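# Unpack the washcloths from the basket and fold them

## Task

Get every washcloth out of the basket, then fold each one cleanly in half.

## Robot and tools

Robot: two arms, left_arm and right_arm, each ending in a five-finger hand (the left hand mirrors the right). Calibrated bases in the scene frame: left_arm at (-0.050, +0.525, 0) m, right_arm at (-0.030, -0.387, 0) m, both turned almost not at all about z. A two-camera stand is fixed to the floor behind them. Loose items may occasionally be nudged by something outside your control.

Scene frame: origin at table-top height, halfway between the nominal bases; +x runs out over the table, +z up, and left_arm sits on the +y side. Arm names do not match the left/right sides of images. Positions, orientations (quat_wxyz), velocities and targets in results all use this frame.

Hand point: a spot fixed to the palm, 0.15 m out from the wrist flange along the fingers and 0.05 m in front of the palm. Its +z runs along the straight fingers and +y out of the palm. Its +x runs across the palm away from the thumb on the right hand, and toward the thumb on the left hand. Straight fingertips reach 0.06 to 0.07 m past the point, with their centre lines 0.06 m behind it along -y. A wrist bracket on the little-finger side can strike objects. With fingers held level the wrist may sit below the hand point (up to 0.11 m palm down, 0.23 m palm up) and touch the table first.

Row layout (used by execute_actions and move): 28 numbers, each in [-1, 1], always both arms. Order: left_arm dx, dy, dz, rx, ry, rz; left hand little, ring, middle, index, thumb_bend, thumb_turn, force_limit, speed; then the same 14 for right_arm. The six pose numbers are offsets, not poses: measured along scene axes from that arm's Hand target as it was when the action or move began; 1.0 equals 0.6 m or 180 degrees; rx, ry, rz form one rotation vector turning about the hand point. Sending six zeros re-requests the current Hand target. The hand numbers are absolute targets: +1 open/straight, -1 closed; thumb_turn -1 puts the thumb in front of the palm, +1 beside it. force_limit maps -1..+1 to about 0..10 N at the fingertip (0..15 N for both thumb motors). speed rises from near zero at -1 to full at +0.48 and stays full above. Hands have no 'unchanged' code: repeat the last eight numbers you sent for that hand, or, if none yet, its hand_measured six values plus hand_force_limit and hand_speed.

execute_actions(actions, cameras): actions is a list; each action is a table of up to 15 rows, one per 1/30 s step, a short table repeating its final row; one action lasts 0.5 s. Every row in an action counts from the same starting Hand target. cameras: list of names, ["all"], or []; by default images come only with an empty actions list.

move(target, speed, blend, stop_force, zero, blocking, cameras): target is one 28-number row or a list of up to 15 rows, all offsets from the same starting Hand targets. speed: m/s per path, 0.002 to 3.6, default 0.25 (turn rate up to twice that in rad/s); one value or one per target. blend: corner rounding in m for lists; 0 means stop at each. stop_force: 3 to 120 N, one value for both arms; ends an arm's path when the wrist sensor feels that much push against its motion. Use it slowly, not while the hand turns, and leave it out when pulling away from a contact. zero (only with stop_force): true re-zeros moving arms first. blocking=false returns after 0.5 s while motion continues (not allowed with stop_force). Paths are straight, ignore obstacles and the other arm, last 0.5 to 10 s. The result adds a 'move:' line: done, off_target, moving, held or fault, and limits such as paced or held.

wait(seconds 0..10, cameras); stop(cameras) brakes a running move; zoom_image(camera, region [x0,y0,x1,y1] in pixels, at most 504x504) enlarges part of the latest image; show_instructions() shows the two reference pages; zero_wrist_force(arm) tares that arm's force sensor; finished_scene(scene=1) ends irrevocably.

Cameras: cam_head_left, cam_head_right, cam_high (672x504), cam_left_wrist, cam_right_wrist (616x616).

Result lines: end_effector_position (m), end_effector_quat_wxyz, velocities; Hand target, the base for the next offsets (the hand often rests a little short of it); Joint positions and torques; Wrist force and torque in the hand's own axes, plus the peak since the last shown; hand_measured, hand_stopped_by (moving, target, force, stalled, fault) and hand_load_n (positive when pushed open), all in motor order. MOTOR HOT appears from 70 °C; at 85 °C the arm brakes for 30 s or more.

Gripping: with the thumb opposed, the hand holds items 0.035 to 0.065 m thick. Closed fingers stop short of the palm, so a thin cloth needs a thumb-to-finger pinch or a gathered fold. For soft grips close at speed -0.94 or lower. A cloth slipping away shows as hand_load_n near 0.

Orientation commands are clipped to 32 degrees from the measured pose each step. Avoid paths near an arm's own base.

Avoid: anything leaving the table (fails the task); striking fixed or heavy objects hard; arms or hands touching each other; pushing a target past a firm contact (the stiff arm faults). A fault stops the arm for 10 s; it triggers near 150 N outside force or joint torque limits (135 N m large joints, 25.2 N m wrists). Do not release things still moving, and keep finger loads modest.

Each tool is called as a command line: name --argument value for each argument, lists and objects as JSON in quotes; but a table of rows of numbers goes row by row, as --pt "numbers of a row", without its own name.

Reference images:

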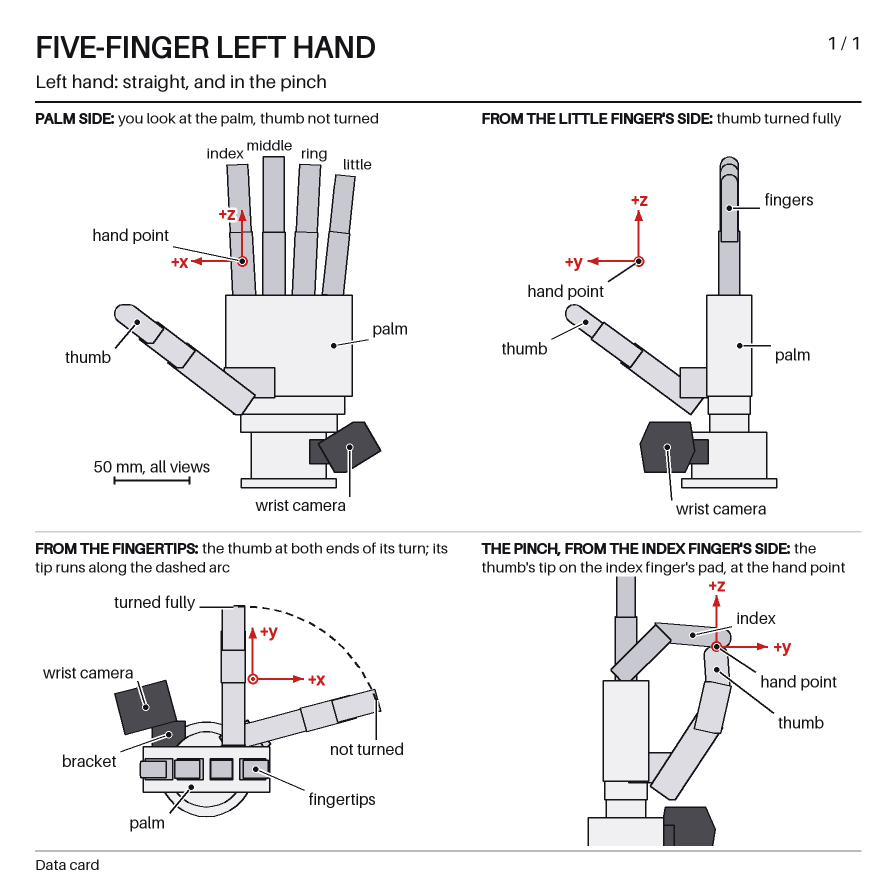

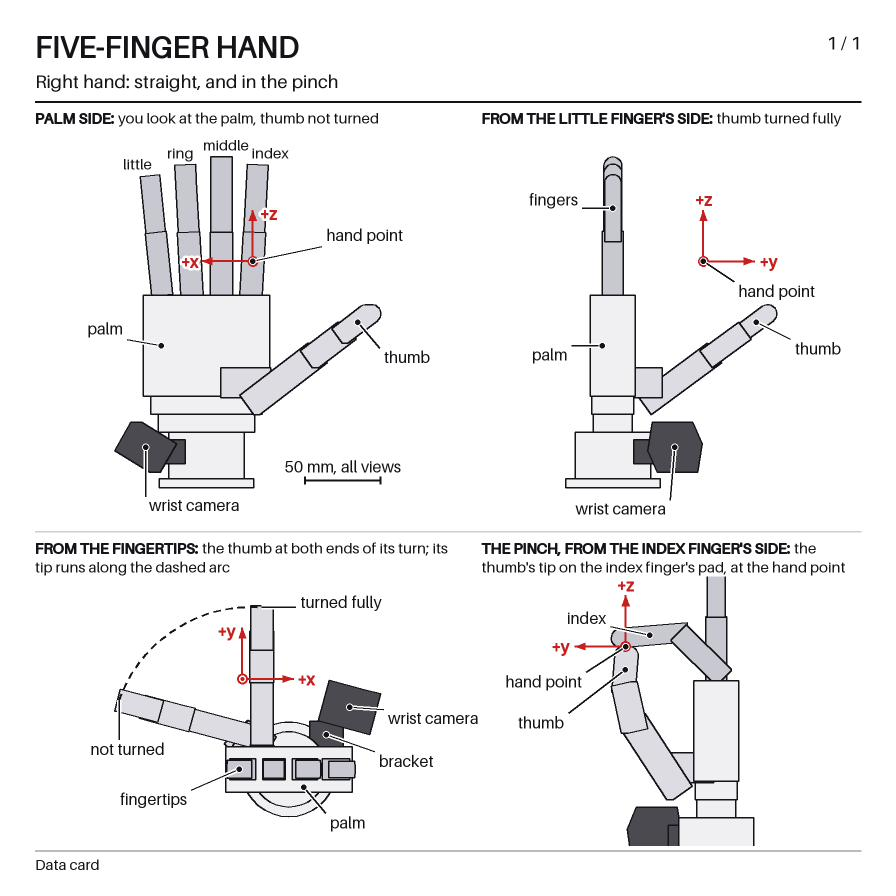

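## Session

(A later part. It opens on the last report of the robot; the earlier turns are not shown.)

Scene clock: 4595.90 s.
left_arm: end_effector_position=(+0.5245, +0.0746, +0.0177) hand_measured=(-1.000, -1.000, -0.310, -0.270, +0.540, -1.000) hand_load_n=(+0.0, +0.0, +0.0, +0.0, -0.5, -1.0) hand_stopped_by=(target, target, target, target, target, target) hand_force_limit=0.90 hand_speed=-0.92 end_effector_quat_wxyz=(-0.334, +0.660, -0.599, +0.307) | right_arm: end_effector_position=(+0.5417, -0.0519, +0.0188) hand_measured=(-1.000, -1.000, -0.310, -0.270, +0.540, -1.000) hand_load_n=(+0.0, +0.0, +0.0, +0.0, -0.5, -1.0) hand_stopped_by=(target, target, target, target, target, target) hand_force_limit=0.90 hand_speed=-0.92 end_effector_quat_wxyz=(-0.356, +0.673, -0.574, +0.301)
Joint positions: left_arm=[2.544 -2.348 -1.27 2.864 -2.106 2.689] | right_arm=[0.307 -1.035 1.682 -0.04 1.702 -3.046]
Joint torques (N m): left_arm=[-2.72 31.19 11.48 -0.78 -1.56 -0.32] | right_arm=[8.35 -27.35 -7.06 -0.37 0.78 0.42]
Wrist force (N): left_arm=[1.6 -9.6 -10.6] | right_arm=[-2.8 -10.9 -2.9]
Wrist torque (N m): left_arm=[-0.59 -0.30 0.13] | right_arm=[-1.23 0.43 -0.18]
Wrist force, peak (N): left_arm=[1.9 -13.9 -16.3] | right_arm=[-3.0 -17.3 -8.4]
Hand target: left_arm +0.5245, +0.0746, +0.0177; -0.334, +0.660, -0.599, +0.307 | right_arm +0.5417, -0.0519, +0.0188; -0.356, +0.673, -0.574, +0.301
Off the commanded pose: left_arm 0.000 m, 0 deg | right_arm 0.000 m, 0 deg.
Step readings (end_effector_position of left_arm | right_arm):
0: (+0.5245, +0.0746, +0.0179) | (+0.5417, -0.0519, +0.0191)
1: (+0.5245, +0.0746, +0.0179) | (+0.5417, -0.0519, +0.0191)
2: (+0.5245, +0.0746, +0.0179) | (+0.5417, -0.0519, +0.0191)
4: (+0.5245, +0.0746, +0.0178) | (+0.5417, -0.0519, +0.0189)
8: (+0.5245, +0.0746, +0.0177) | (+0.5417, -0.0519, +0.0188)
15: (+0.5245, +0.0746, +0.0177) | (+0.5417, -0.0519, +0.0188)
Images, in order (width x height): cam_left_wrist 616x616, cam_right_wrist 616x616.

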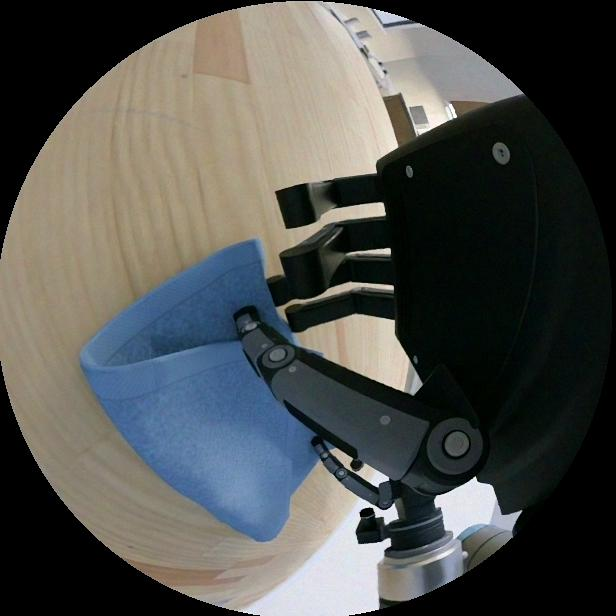

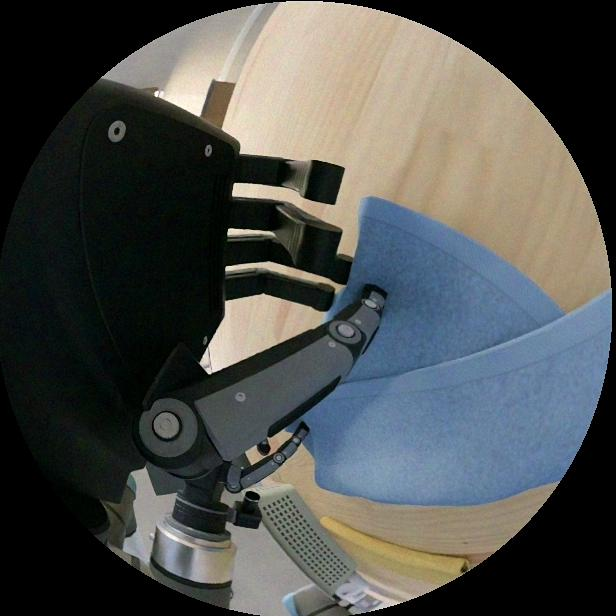

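execute_actions --actions '[[[0,0,-0.0003,0,0,0,-1,-1,-0.36,-0.33,0.50,-1,0.9,-0.92,0,0,-0.0003,0,0,0,-1,-1,-0.36,-0.33,0.50,-1,0.9,-0.92],[0,0,-0.0005,0,0,0,-1,-1,-0.36,-0.33,0.50,-1,0.9,-0.92,0,0,-0.0006,0,0,0,-1,-1,-0.36,-0.33,0.50,-1,0.9,-0.92]]]' --cameras '["cam_left_wrist", "cam_right_wrist"]'

zoom_image --camera "cam_left_wrist" --region '[140, 190, 360, 410]'

zoom_image --camera "cam_right_wrist" --region '[270, 160, 490, 380]'

Scene clock: 4601.83 s.
left_arm: end_effector_position=(+0.5245, +0.0746, +0.0174) hand_measured=(-1.000, -1.000, -0.360, -0.330, +0.500, -1.000) hand_load_n=(+0.0, +0.0, +0.0, +0.0, -0.5, -0.5) hand_stopped_by=(target, target, target, target, target, target) hand_force_limit=0.90 hand_speed=-0.92 end_effector_quat_wxyz=(-0.334, +0.660, -0.599, +0.307) | right_arm: end_effector_position=(+0.5417, -0.0519, +0.0185) hand_measured=(-1.000, -1.000, -0.360, -0.330, +0.500, -1.000) hand_load_n=(+0.0, +0.0, +0.0, +0.0, +0.0, +0.0) hand_stopped_by=(target, target, target, target, target, target) hand_force_limit=0.90 hand_speed=-0.92 end_effector_quat_wxyz=(-0.356, +0.673, -0.574, +0.301)
Joint positions: left_arm=[2.544 -2.348 -1.27 2.864 -2.106 2.689] | right_arm=[0.307 -1.035 1.682 -0.04 1.702 -3.046]
Joint torques (N m): left_arm=[-2.12 31.23 10.43 0.95 -1.58 -0.46] | right_arm=[9.04 -25.77 -5.3 -2.46 1.07 0.19]
Wrist force (N): left_arm=[1.6 -5.3 -5.5] | right_arm=[-2.8 -5.6 1.4]
Wrist torque (N m): left_arm=[-0.36 -0.24 0.08] | right_arm=[-0.81 0.38 -0.09]
Wrist force, peak (N): left_arm=[1.8 -9.8 -10.7] | right_arm=[-3.0 -11.4 -3.0]
Hand target: left_arm +0.5245, +0.0746, +0.0174; -0.334, +0.660, -0.599, +0.307 | right_arm +0.5417, -0.0519, +0.0185; -0.356, +0.673, -0.574, +0.301
Off the commanded pose: left_arm 0.000 m, 0 deg | right_arm 0.000 m, 0 deg.
Step readings (end_effector_position of left_arm | right_arm):
0: (+0.5245, +0.0746, +0.0177) | (+0.5417, -0.0519, +0.0188)
1: (+0.5245, +0.0746, +0.0177) | (+0.5417, -0.0519, +0.0188)
2: (+0.5245, +0.0746, +0.0177) | (+0.5417, -0.0519, +0.0188)
4: (+0.5246, +0.0746, +0.0177) | (+0.5418, -0.0519, +0.0188)
8: (+0.5246, +0.0746, +0.0176) | (+0.5418, -0.0519, +0.0187)
15: (+0.5245, +0.0746, +0.0174) | (+0.5417, -0.0519, +0.0185)
Images, in order (width x height): cam_left_wrist 616x616, cam_right_wrist 616x616.

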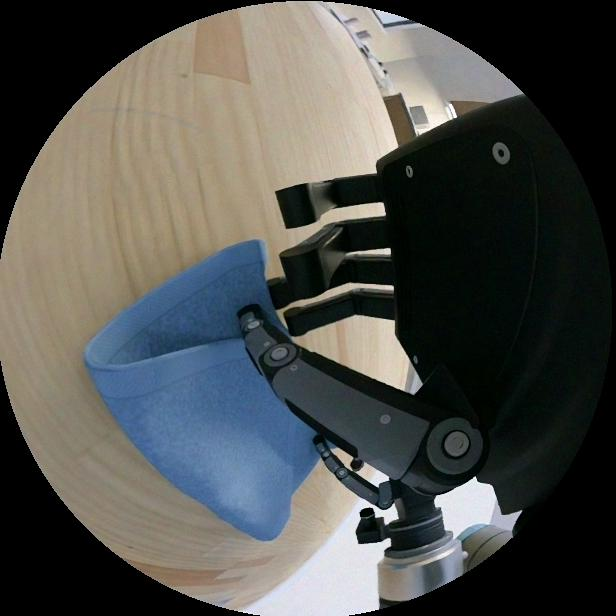

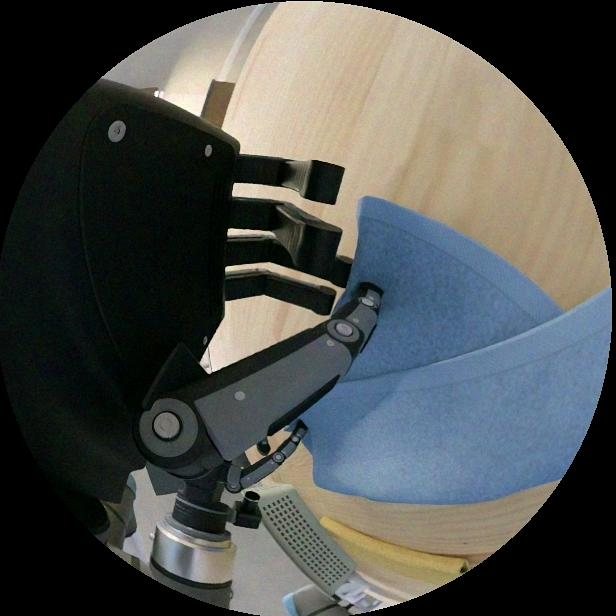

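Scaled by 2.291 from the camera's 616x616 image, which has a finer 880x880 frame.

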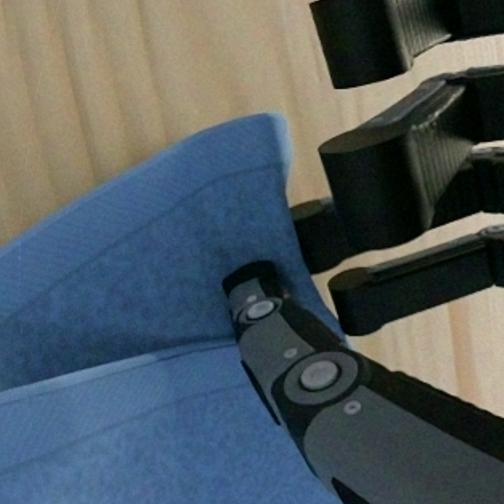

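Scaled by 2.291 from the camera's 616x616 image, which has a finer 880x880 frame.

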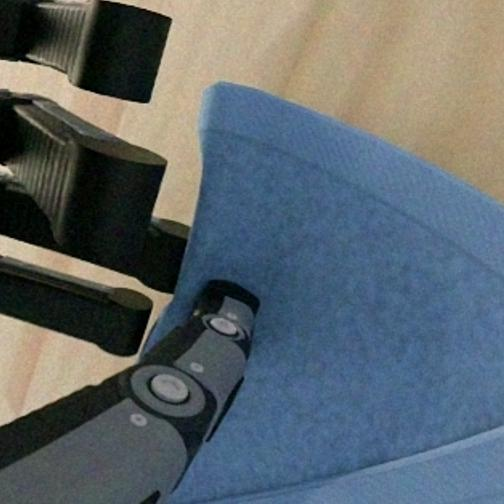

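execute_actions --actions '[[[0,0,-0.0003,0,0,0,-1,-1,-0.40,-0.38,0.45,-1,0.9,-0.92,0,0,-0.0003,0,0,0,-1,-1,-0.40,-0.38,0.45,-1,0.9,-0.92],[0,0,-0.0005,0,0,0,-1,-1,-0.40,-0.38,0.45,-1,0.9,-0.92,0,0,-0.0005,0,0,0,-1,-1,-0.40,-0.38,0.45,-1,0.9,-0.92]]]' --cameras '["cam_left_wrist", "cam_right_wrist"]'

zoom_image --camera "cam_left_wrist" --region '[140, 190, 360, 410]'

zoom_image --camera "cam_right_wrist" --region '[270, 160, 490, 380]'

Scene clock: 4607.03 s.
left_arm: end_effector_position=(+0.5245, +0.0746, +0.0171) hand_measured=(-1.000, -1.000, -0.398, -0.380, +0.456, -1.000) hand_load_n=(+0.0, +0.0, +4.0, +0.0, +6.0, +0.5) hand_stopped_by=(target, target, target, target, target, target) hand_force_limit=0.90 hand_speed=-0.92 end_effector_quat_wxyz=(-0.334, +0.660, -0.599, +0.307) | right_arm: end_effector_position=(+0.5417, -0.0519, +0.0181) hand_measured=(-1.000, -1.000, -0.398, -0.380, +0.456, -1.000) hand_load_n=(+0.0, +0.0, +6.5, +0.0, +6.0, +0.5) hand_stopped_by=(target, target, target, target, target, target) hand_force_limit=0.90 hand_speed=-0.92 end_effector_quat_wxyz=(-0.356, +0.673, -0.574, +0.301)
Joint positions: left_arm=[2.544 -2.348 -1.27 2.865 -2.106 2.689] | right_arm=[0.307 -1.034 1.682 -0.041 1.702 -3.046]
Joint torques (N m): left_arm=[-2.24 38.88 12.54 -1.84 -1.59 -0.52] | right_arm=[9.49 -35.18 -11.57 1.09 1 0.16]
Wrist force (N): left_arm=[1.3 -3.0 -2.6] | right_arm=[-2.5 -3.4 3.1]
Wrist torque (N m): left_arm=[-0.26 -0.18 0.04] | right_arm=[-0.64 0.34 -0.04]
Wrist force, peak (N): left_arm=[1.4 -6.0 -6.3] | right_arm=[-2.8 -6.5 0.7]
Hand target: left_arm +0.5245, +0.0746, +0.0171; -0.334, +0.660, -0.599, +0.307 | right_arm +0.5417, -0.0519, +0.0182; -0.356, +0.673, -0.574, +0.301
Off the commanded pose: left_arm 0.000 m, 0 deg | right_arm 0.000 m, 0 deg.
Step readings (end_effector_position of left_arm | right_arm):
0: (+0.5245, +0.0746, +0.0174) | (+0.5417, -0.0519, +0.0185)
1: (+0.5245, +0.0746, +0.0174) | (+0.5417, -0.0519, +0.0185)
2: (+0.5246, +0.0746, +0.0174) | (+0.5417, -0.0519, +0.0184)
4: (+0.5246, +0.0746, +0.0172) | (+0.5417, -0.0519, +0.0182)
8: (+0.5245, +0.0746, +0.0171) | (+0.5417, -0.0519, +0.0181)
15: (+0.5245, +0.0746, +0.0171) | (+0.5417, -0.0519, +0.0181)
Images, in order (width x height): cam_left_wrist 616x616, cam_right_wrist 616x616.

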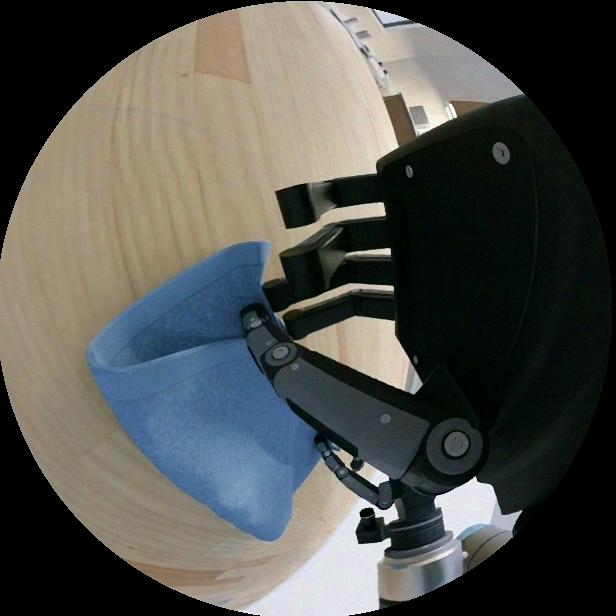

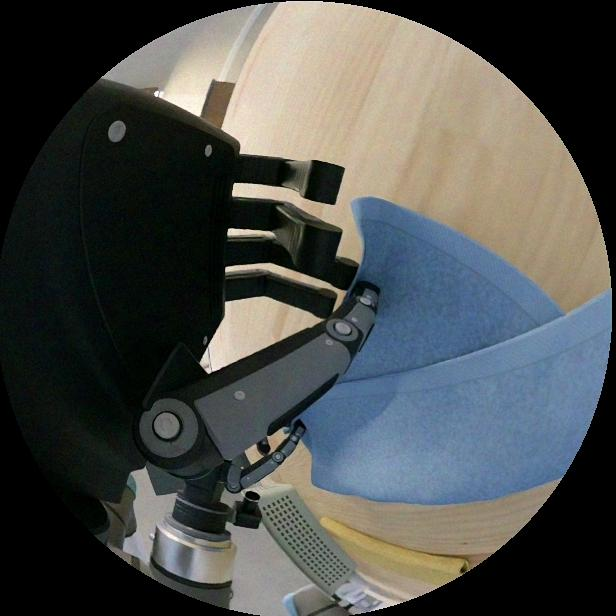

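Scaled by 2.291 from the camera's 616x616 image, which has a finer 880x880 frame.

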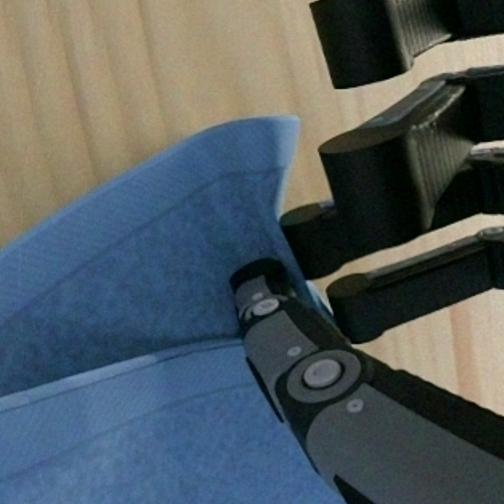

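Scaled by 2.291 from the camera's 616x616 image, which has a finer 880x880 frame.

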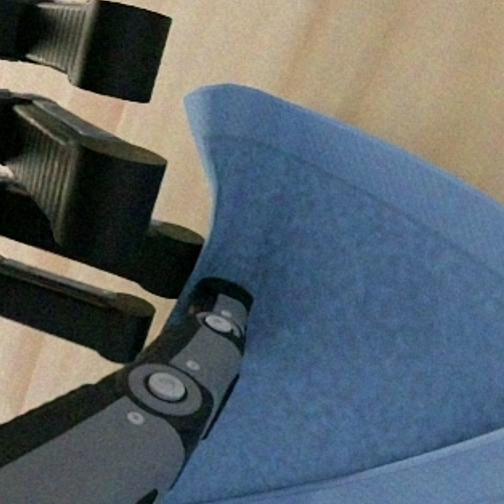

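Excellent, pinched. Tighten further.

execute_actions --actions '[[[0,0,0,0,0,0,-1,-1,-0.43,-0.42,0.39,-1,0.9,-0.92,0,0,0,0,0,0,-1,-1,-0.43,-0.42,0.39,-1,0.9,-0.92]],[[0,0,0,0,0,0,-1,-1,-0.46,-0.46,0.32,-1,0.9,-0.92,0,0,0,0,0,0,-1,-1,-0.46,-0.46,0.32,-1,0.9,-0.92]]]' --cameras '["cam_left_wrist", "cam_right_wrist"]'

zoom_image --camera "cam_left_wrist" --region '[140, 190, 360, 410]'

zoom_image --camera "cam_right_wrist" --region '[270, 160, 490, 380]'

Scene clock: 4612.37 s.
left_arm: end_effector_position=(+0.5245, +0.0746, +0.0171) hand_measured=(-1.000, -1.000, -0.424, -0.460, +0.434, -1.000) hand_load_n=(+0.0, +0.0, +10.0, +0.0, +13.5, +2.0) hand_stopped_by=(target, target, force, target, force, target) hand_force_limit=0.90 hand_speed=-0.92 end_effector_quat_wxyz=(-0.334, +0.660, -0.599, +0.307) | right_arm: end_effector_position=(+0.5417, -0.0519, +0.0182) hand_measured=(-1.000, -1.000, -0.410, -0.460, +0.430, -1.000) hand_load_n=(+0.0, +0.0, +12.5, +0.0, +13.5, +2.5) hand_stopped_by=(target, target, force, target, force, target) hand_force_limit=0.90 hand_speed=-0.92 end_effector_quat_wxyz=(-0.356, +0.673, -0.574, +0.301)
Joint positions: left_arm=[2.544 -2.348 -1.27 2.865 -2.106 2.689] | right_arm=[0.307 -1.034 1.682 -0.041 1.702 -3.046]
Joint torques (N m): left_arm=[-2.94 59.16 22.07 -2.2 -1.22 -0.48] | right_arm=[9.22 -50.26 -25.79 1.66 0.85 -0.18]
Wrist force (N): left_arm=[1.2 -2.9 -2.2] | right_arm=[-2.7 -3.0 3.3]
Wrist torque (N m): left_arm=[-0.26 -0.16 0.04] | right_arm=[-0.61 0.36 -0.05]
Wrist force, peak (N): left_arm=[1.3 -3.3 -3.0] | right_arm=[-3.1 -3.9 3.2]
Hand target: left_arm +0.5245, +0.0746, +0.0171; -0.334, +0.660, -0.599, +0.307 | right_arm +0.5417, -0.0519, +0.0182; -0.356, +0.673, -0.574, +0.301
Off the commanded pose: left_arm 0.000 m, 0 deg | right_arm 0.000 m, 0 deg.
Step readings (end_effector_position of left_arm | right_arm):
0: (+0.5245, +0.0746, +0.0171) | (+0.5417, -0.0519, +0.0182)
1: (+0.5245, +0.0746, +0.0171) | (+0.5417, -0.0519, +0.0182)
2: (+0.5245, +0.0746, +0.0171) | (+0.5417, -0.0519, +0.0182)
4: (+0.5245, +0.0746, +0.0171) | (+0.5417, -0.0519, +0.0182)
8: (+0.5245, +0.0746, +0.0171) | (+0.5417, -0.0519, +0.0182)
15: (+0.5245, +0.0746, +0.0171) | (+0.5417, -0.0519, +0.0182)
16: (+0.5245, +0.0746, +0.0171) | (+0.5417, -0.0519, +0.0182)
17: (+0.5245, +0.0746, +0.0171) | (+0.5417, -0.0519, +0.0182)
19: (+0.5245, +0.0746, +0.0171) | (+0.5417, -0.0519, +0.0182)
23: (+0.5245, +0.0746, +0.0171) | (+0.5417, -0.0519, +0.0182)
30: (+0.5245, +0.0746, +0.0171) | (+0.5417, -0.0519, +0.0182)
Images, in order (width x height): cam_left_wrist 616x616, cam_right_wrist 616x616.

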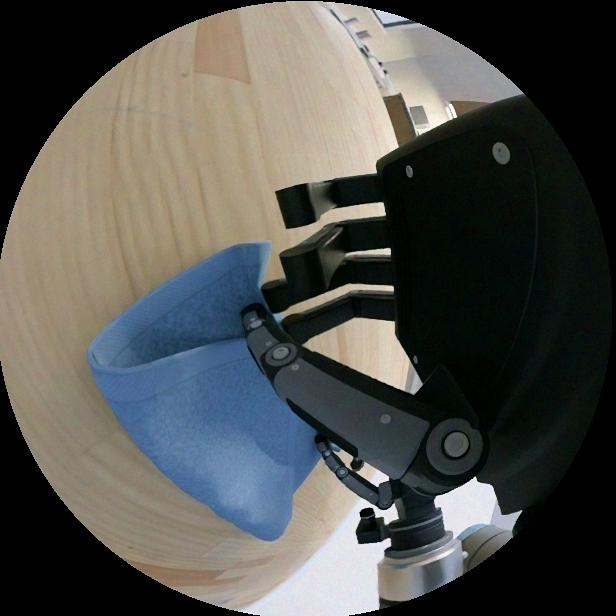

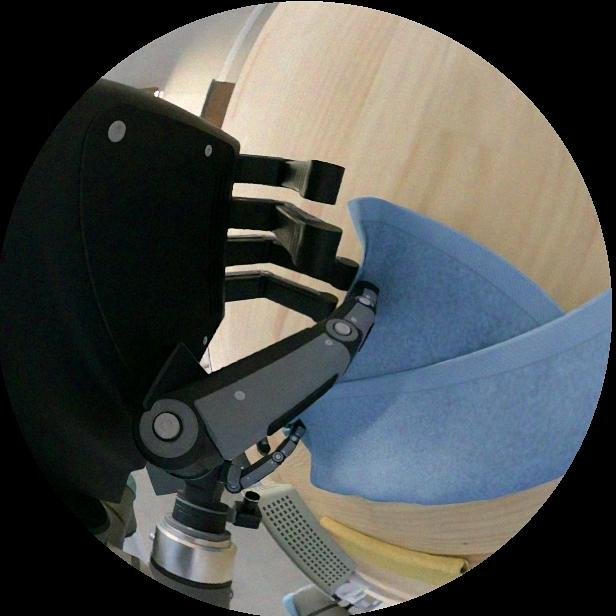

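Scaled by 2.291 from the camera's 616x616 image, which has a finer 880x880 frame.

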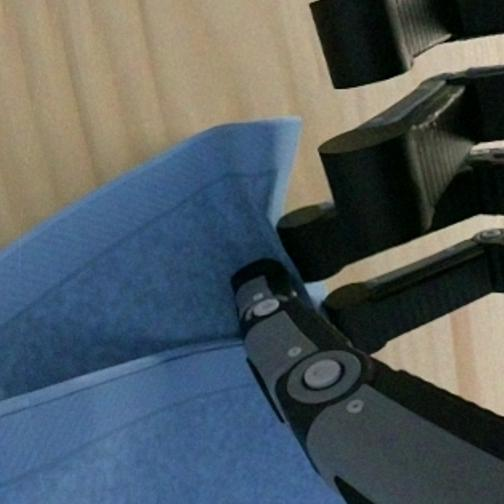

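Scaled by 2.291 from the camera's 616x616 image, which has a finer 880x880 frame.

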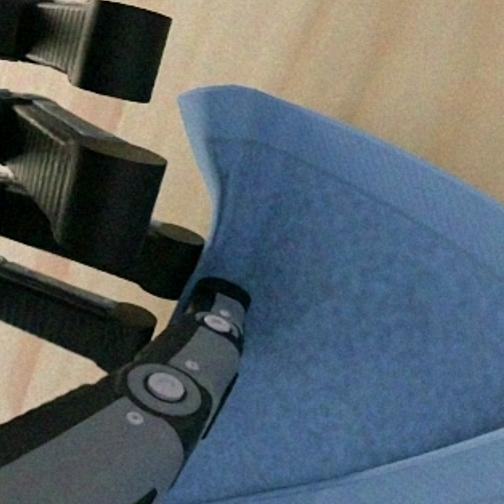

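move --target '[0, 0, 0.06, 0, 0, 0, -1, -1, -0.46, -0.46, 0.32, -1, 0.9, -0.92, 0, 0, 0.06, 0, 0, 0, -1, -1, -0.46, -0.46, 0.32, -1, 0.9, -0.92]' --speed 0.05 --cameras '["cam_head_left", "cam_left_wrist", "cam_right_wrist"]'

Scene clock: 4627.90 s.
left_arm: end_effector_position=(+0.5246, +0.0746, +0.0533) hand_measured=(-1.000, -1.000, -0.424, -0.460, +0.434, -1.000) hand_load_n=(+0.0, +0.0, +9.0, +0.0, +14.0, +2.0) hand_stopped_by=(target, target, force, target, force, target) hand_force_limit=0.90 hand_speed=-0.92 end_effector_quat_wxyz=(-0.334, +0.660, -0.599, +0.307) | right_arm: end_effector_position=(+0.5418, -0.0519, +0.0544) hand_measured=(-1.000, -1.000, -0.410, -0.460, +0.430, -1.000) hand_load_n=(+0.0, +0.5, +12.0, +0.0, +13.0, +3.0) hand_stopped_by=(target, target, force, target, force, target) hand_force_limit=0.90 hand_speed=-0.92 end_effector_quat_wxyz=(-0.356, +0.673, -0.574, +0.301) end_effector_velocity=(+0.000, +0.000, -0.002) end_effector_angular_velocity=(+0.000, -0.002, -0.001)
Joint positions: left_arm=[2.544 -2.31 -1.238 2.795 -2.106 2.689] | right_arm=[0.307 -1.083 1.65 0.039 1.702 -3.046]
Joint velocities: left_arm=[within noise] | right_arm=[0 0.002 0.003 -0.006 0.001 0]
Joint torques (N m): left_arm=[-1.68 34.48 14.34 0.82 -0.57 1.55] | right_arm=[8.26 -26.73 -7.07 -2.49 0.7 -0.43]
Wrist force (N): left_arm=[1.5 -0.8 -1.0] | right_arm=[-2.9 -2.3 3.7]
Wrist torque (N m): left_arm=[-0.10 -0.17 0.01] | right_arm=[-0.57 0.38 -0.02]
Wrist force, peak (N): left_arm=[1.3 -3.3 -2.7] | right_arm=[-2.8 -3.7 3.4]
Hand target: left_arm +0.5245, +0.0746, +0.0531; -0.334, +0.660, -0.599, +0.307 | right_arm +0.5417, -0.0519, +0.0542; -0.356, +0.673, -0.574, +0.301
Off the commanded pose: left_arm 0.000 m, 0 deg | right_arm 0.000 m, 0 deg.
move: done
Images, in order (width x height): cam_head_left 672x504, cam_left_wrist 616x616, cam_right_wrist 616x616.

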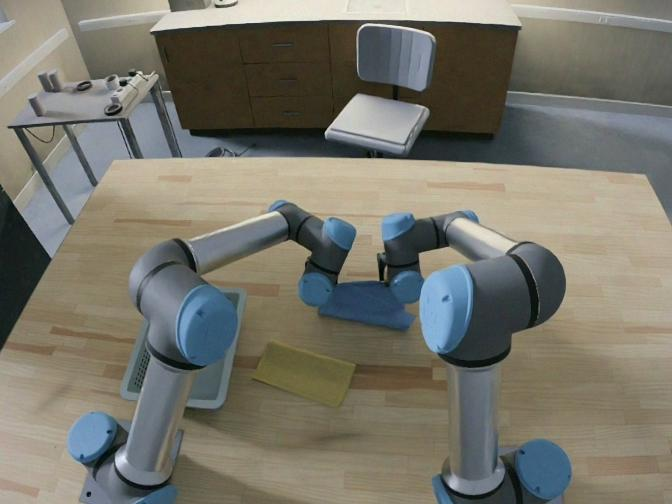

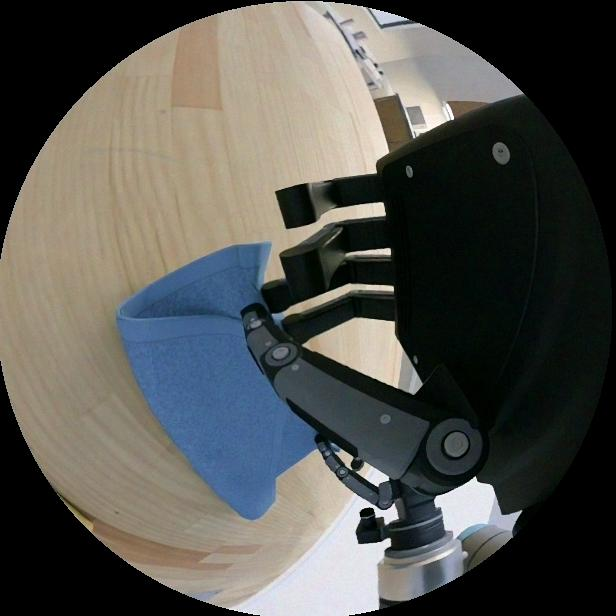

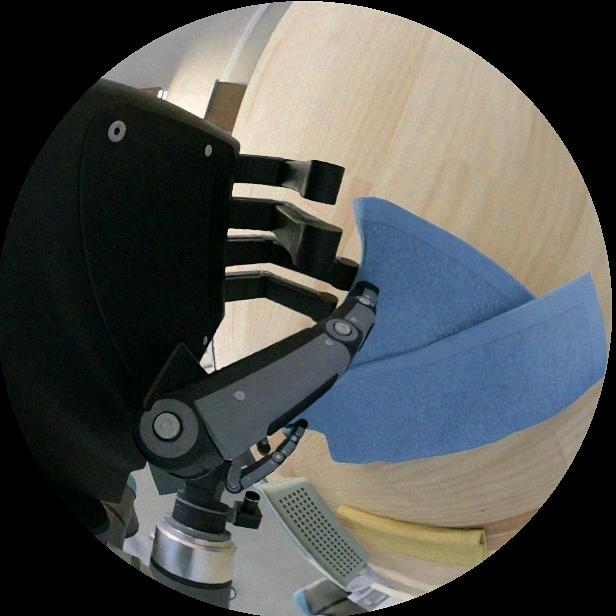

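move --target '[0, 0, 0.12, 0, 0, 0, -1, -1, -0.46, -0.46, 0.32, -1, 0.9, -0.92, 0, 0, 0.12, 0, 0, 0, -1, -1, -0.46, -0.46, 0.32, -1, 0.9, -0.92]' --speed 0.06 --cameras '["cam_head_left", "cam_high", "cam_left_wrist", "cam_right_wrist"]'

Scene clock: 4632.20 s.
left_arm: end_effector_position=(+0.5246, +0.0746, +0.1253) hand_measured=(-1.000, -1.000, -0.424, -0.460, +0.434, -1.000) hand_load_n=(+0.0, +0.0, +9.0, +0.0, +14.0, +2.0) hand_stopped_by=(target, target, force, target, force, target) hand_force_limit=0.90 hand_speed=-0.92 end_effector_quat_wxyz=(-0.334, +0.660, -0.599, +0.307) | right_arm: end_effector_position=(+0.5418, -0.0519, +0.1264) hand_measured=(-1.000, -1.000, -0.410, -0.460, +0.430, -1.000) hand_load_n=(+0.0, +0.0, +12.0, +0.0, +13.5, +2.5) hand_stopped_by=(target, target, force, target, force, target) hand_force_limit=0.90 hand_speed=-0.92 end_effector_quat_wxyz=(-0.356, +0.673, -0.574, +0.301)
Joint positions: left_arm=[2.544 -2.251 -1.147 2.645 -2.106 2.689] | right_arm=[0.307 -1.162 1.564 0.205 1.702 -3.046]
Joint torques (N m): left_arm=[0.26 33.62 14.29 0.89 -0.23 0.84] | right_arm=[10 -26.21 -10.3 -2.38 -0.15 -0.83]
Wrist force (N): left_arm=[1.7 -0.9 -1.0] | right_arm=[-2.8 -2.3 4.0]
Wrist torque (N m): left_arm=[-0.15 -0.23 0.03] | right_arm=[-0.57 0.36 -0.02]
Wrist force, peak (N): left_arm=[1.7 -1.4 -1.3] | right_arm=[-3.4 -2.5 3.9]
Hand target: left_arm +0.5245, +0.0746, +0.1251; -0.334, +0.660, -0.599, +0.307 | right_arm +0.5417, -0.0519, +0.1262; -0.356, +0.673, -0.574, +0.301
Off the commanded pose: left_arm 0.000 m, 0 deg | right_arm 0.000 m, 0 deg.
move: done
Images, in order (width x height): cam_head_left 672x504, cam_high 672x504, cam_left_wrist 616x616, cam_right_wrist 616x616.

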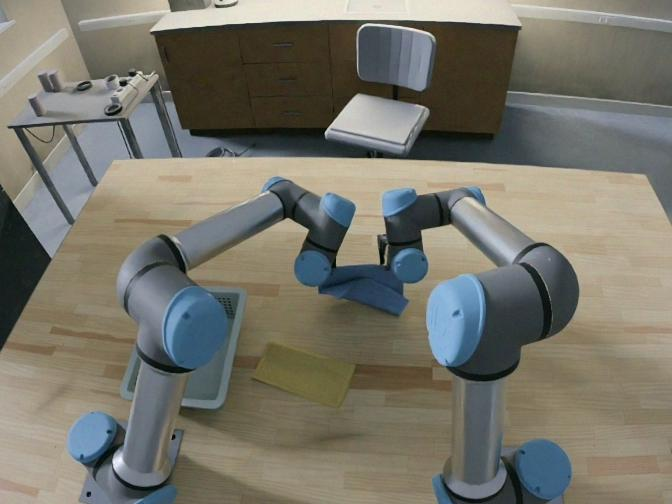

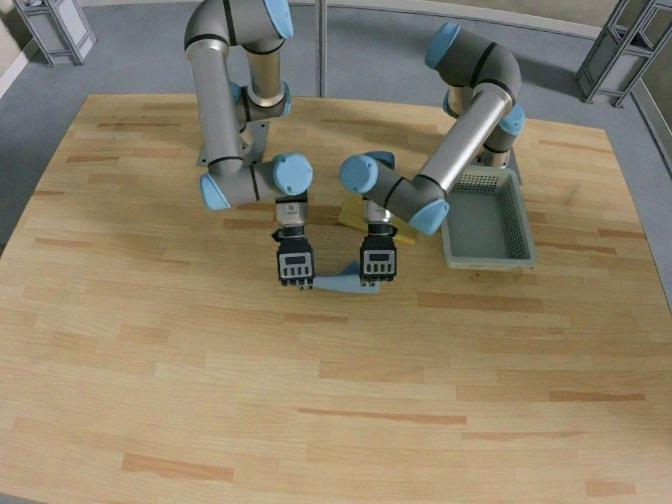

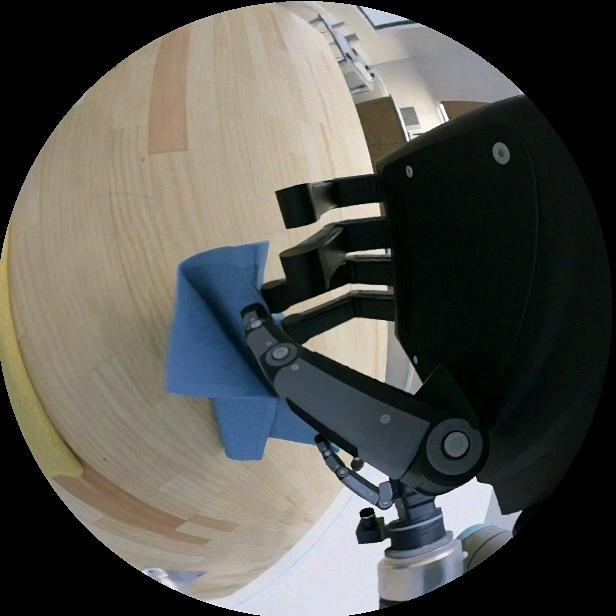

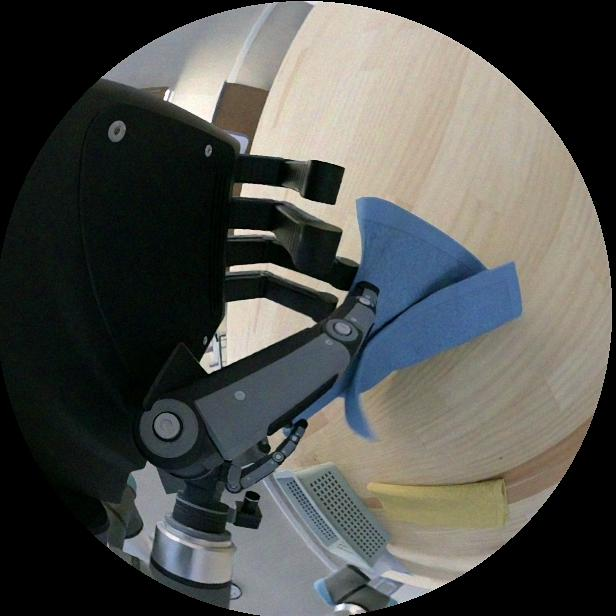

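zoom_image --camera "cam_left_wrist" --region '[120, 210, 370, 480]'

zoom_image --camera "cam_head_left" --region '[270, 230, 450, 350]'

Scaled by 1.867 from the camera's 616x616 image, which has a finer 880x880 frame.

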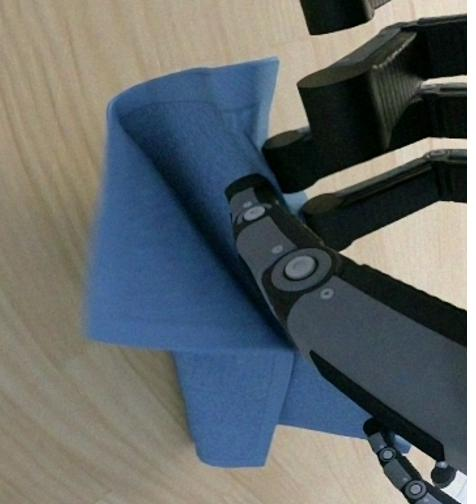

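Scaled by 2.800 from the camera's 672x504 image, which has a finer 960x720 frame.

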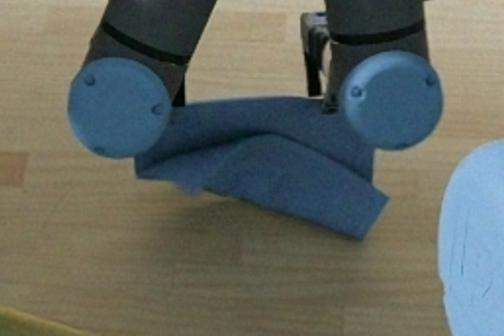

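move --target '[0, 0, 0.12, 0, 0, 0, -1, -1, -0.46, -0.46, 0.32, -1, 0.9, -0.92, 0, 0, 0.12, 0, 0, 0, -1, -1, -0.46, -0.46, 0.32, -1, 0.9, -0.92]' --speed 0.06 --cameras '["cam_head_left", "cam_left_wrist", "cam_right_wrist"]'

zoom_image --camera "cam_head_left" --region '[270, 210, 450, 350]'

Scene clock: 4641.37 s.
left_arm: end_effector_position=(+0.5245, +0.0746, +0.1973) hand_measured=(-1.000, -1.000, -0.424, -0.460, +0.434, -1.000) hand_load_n=(+0.0, +0.5, +9.0, +0.0, +14.0, +2.0) hand_stopped_by=(target, target, force, target, force, target) hand_force_limit=0.90 hand_speed=-0.92 end_effector_quat_wxyz=(-0.334, +0.660, -0.599, +0.307) | right_arm: end_effector_position=(+0.5417, -0.0519, +0.1984) hand_measured=(-1.000, -1.000, -0.410, -0.460, +0.430, -1.000) hand_load_n=(+0.0, +0.5, +12.0, +0.5, +13.5, +3.0) hand_stopped_by=(target, target, force, target, force, target) hand_force_limit=0.90 hand_speed=-0.92 end_effector_quat_wxyz=(-0.356, +0.673, -0.574, +0.301)
Joint positions: left_arm=[2.544 -2.217 -1.016 2.481 -2.106 2.689] | right_arm=[0.307 -1.215 1.446 0.376 1.702 -3.046]
Joint torques (N m): left_arm=[4.55 32.27 14.58 0.93 -0.46 0.34] | right_arm=[4.52 -25.15 -11.58 -2.38 -0.87 -1.62]
Wrist force (N): left_arm=[1.5 -1.0 -1.0] | right_arm=[-2.9 -2.4 3.8]
Wrist torque (N m): left_arm=[-0.17 -0.22 0.01] | right_arm=[-0.60 0.41 -0.02]
Wrist force, peak (N): left_arm=[1.6 -1.6 -1.3] | right_arm=[-3.1 -2.6 3.9]
Hand target: left_arm +0.5245, +0.0746, +0.1971; -0.334, +0.660, -0.599, +0.307 | right_arm +0.5417, -0.0519, +0.1982; -0.356, +0.673, -0.574, +0.301
Off the commanded pose: left_arm 0.000 m, 0 deg | right_arm 0.000 m, 0 deg.
move: done
Images, in order (width x height): cam_head_left 672x504, cam_left_wrist 616x616, cam_right_wrist 616x616.

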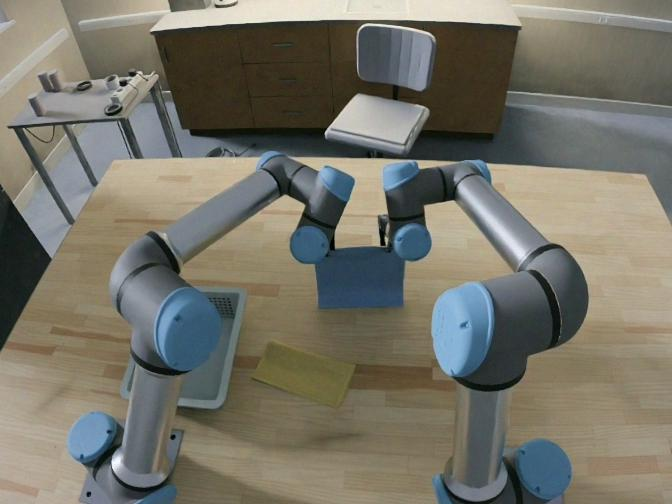

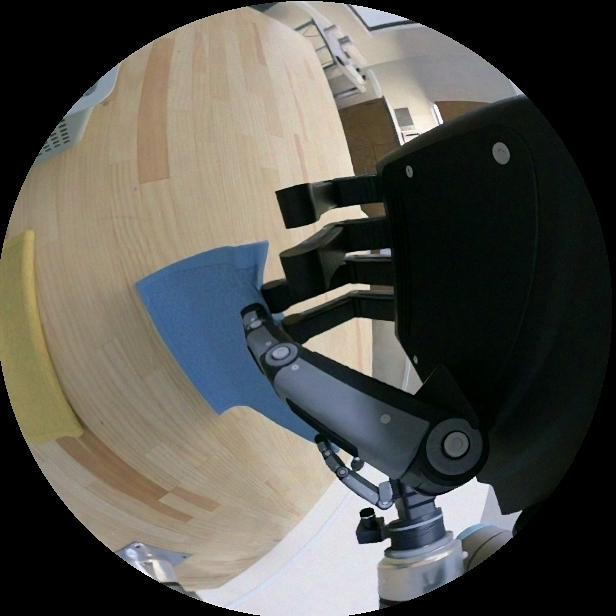

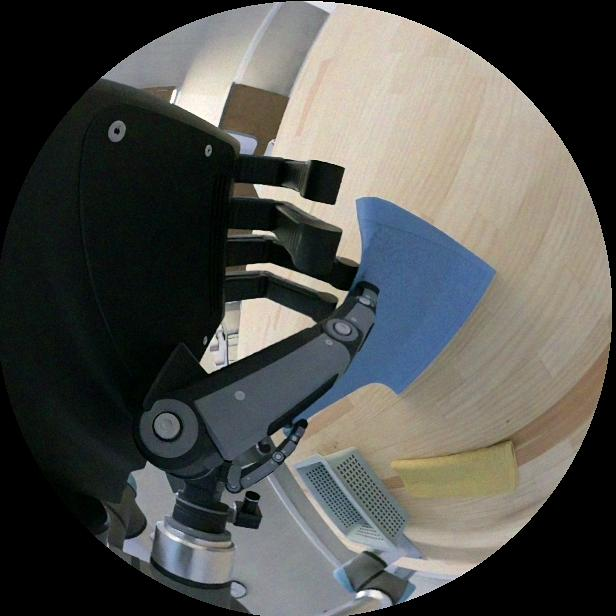

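Scaled by 2.800 from the camera's 672x504 image, which has a finer 960x720 frame.

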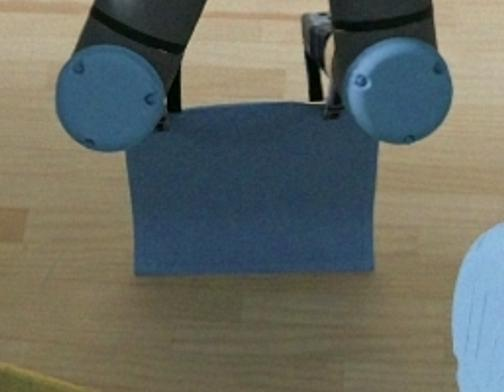

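move --target '[0, 0, 0.125, 0.0109, -0.1552, 0, -1, -1, -0.46, -0.46, 0.32, -1, 0.9, -0.92, 0, 0, 0.123, 0.0254, -0.1535, 0, -1, -1, -0.46, -0.46, 0.32, -1, 0.9, -0.92]' --speed 0.06 --cameras '["cam_head_left", "cam_high", "cam_left_wrist", "cam_right_wrist"]'

zoom_image --camera "cam_head_left" --region '[270, 190, 450, 330]'

Scene clock: 4653.80 s.
left_arm: end_effector_position=(+0.5244, +0.0746, +0.2722) hand_measured=(-1.000, -1.000, -0.424, -0.460, +0.434, -1.000) hand_load_n=(+0.0, +0.0, +9.0, +0.0, +14.0, +2.0) hand_stopped_by=(target, target, force, target, force, target) hand_force_limit=0.90 hand_speed=-0.92 end_effector_quat_wxyz=(-0.480, +0.560, -0.506, +0.447) | right_arm: end_effector_position=(+0.5416, -0.0519, +0.2720) hand_measured=(-1.000, -1.000, -0.410, -0.460, +0.430, -1.000) hand_load_n=(+0.0, +0.0, +12.0, +0.0, +13.5, +3.0) hand_stopped_by=(target, target, force, target, force, target) hand_force_limit=0.90 hand_speed=-0.92 end_effector_quat_wxyz=(-0.509, +0.567, -0.484, +0.430)
Joint positions: left_arm=[2.46 -1.986 -1.381 3.173 -2.325 2.993] | right_arm=[0.334 -1.457 1.785 -0.213 1.755 -3.115]
Joint torques (N m): left_arm=[7.52 24.5 27.27 0.78 1 -2.18] | right_arm=[6.14 -14.18 -33.3 0.94 -0.18 1.63]
Wrist force (N): left_arm=[1.6 -2.0 -1.5] | right_arm=[-3.4 -2.5 3.3]
Wrist torque (N m): left_arm=[-0.36 -0.27 0.03] | right_arm=[-0.54 0.52 -0.04]
Wrist force, peak (N): left_arm=[1.7 -2.1 -1.8] | right_arm=[-3.1 -2.9 4.0]
Hand target: left_arm +0.5245, +0.0746, +0.2721; -0.480, +0.560, -0.506, +0.447 | right_arm +0.5417, -0.0519, +0.2720; -0.509, +0.567, -0.484, +0.430
Off the commanded pose: left_arm 0.000 m, 0 deg | right_arm 0.000 m, 0 deg.
move: done
Images, in order (width x height): cam_head_left 672x504, cam_high 672x504, cam_left_wrist 616x616, cam_right_wrist 616x616.

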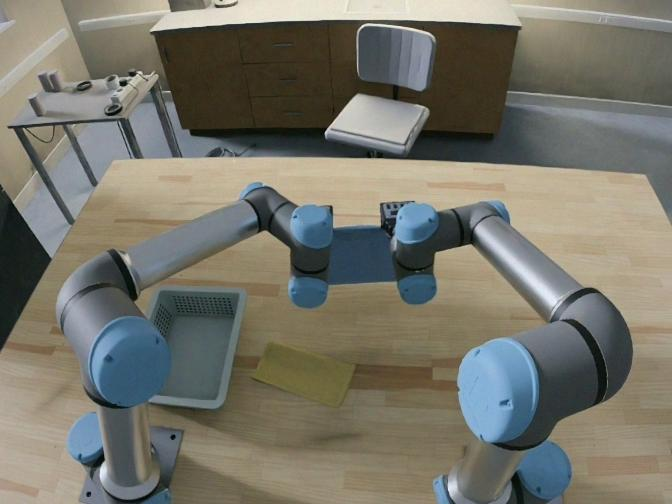

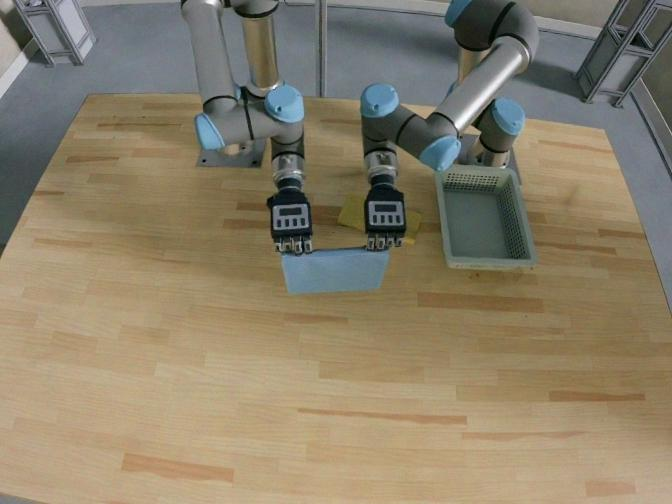

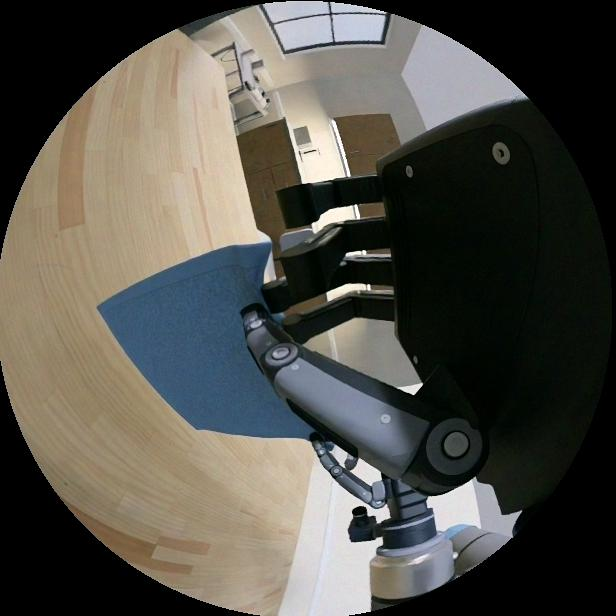

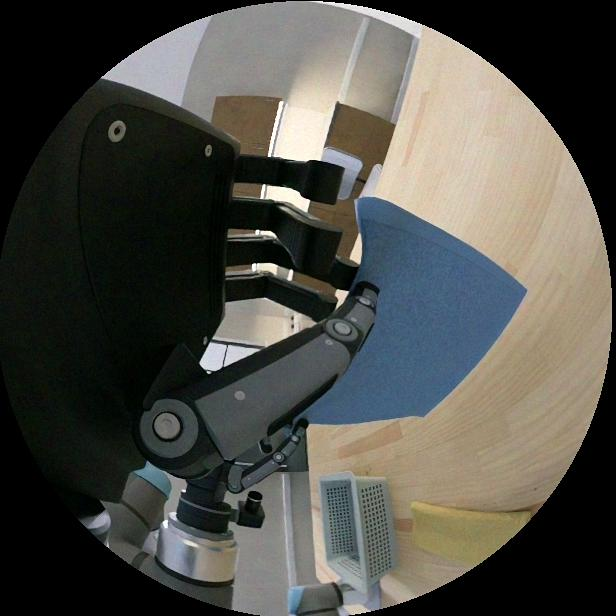

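Scaled by 2.800 from the camera's 672x504 image, which has a finer 960x720 frame.

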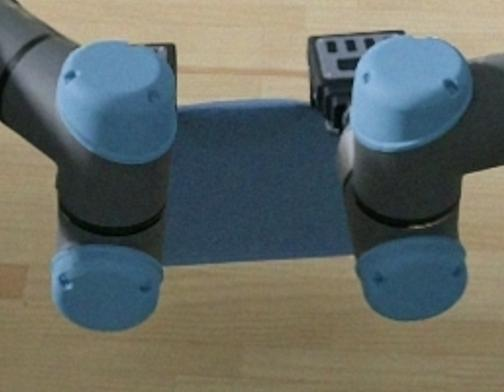

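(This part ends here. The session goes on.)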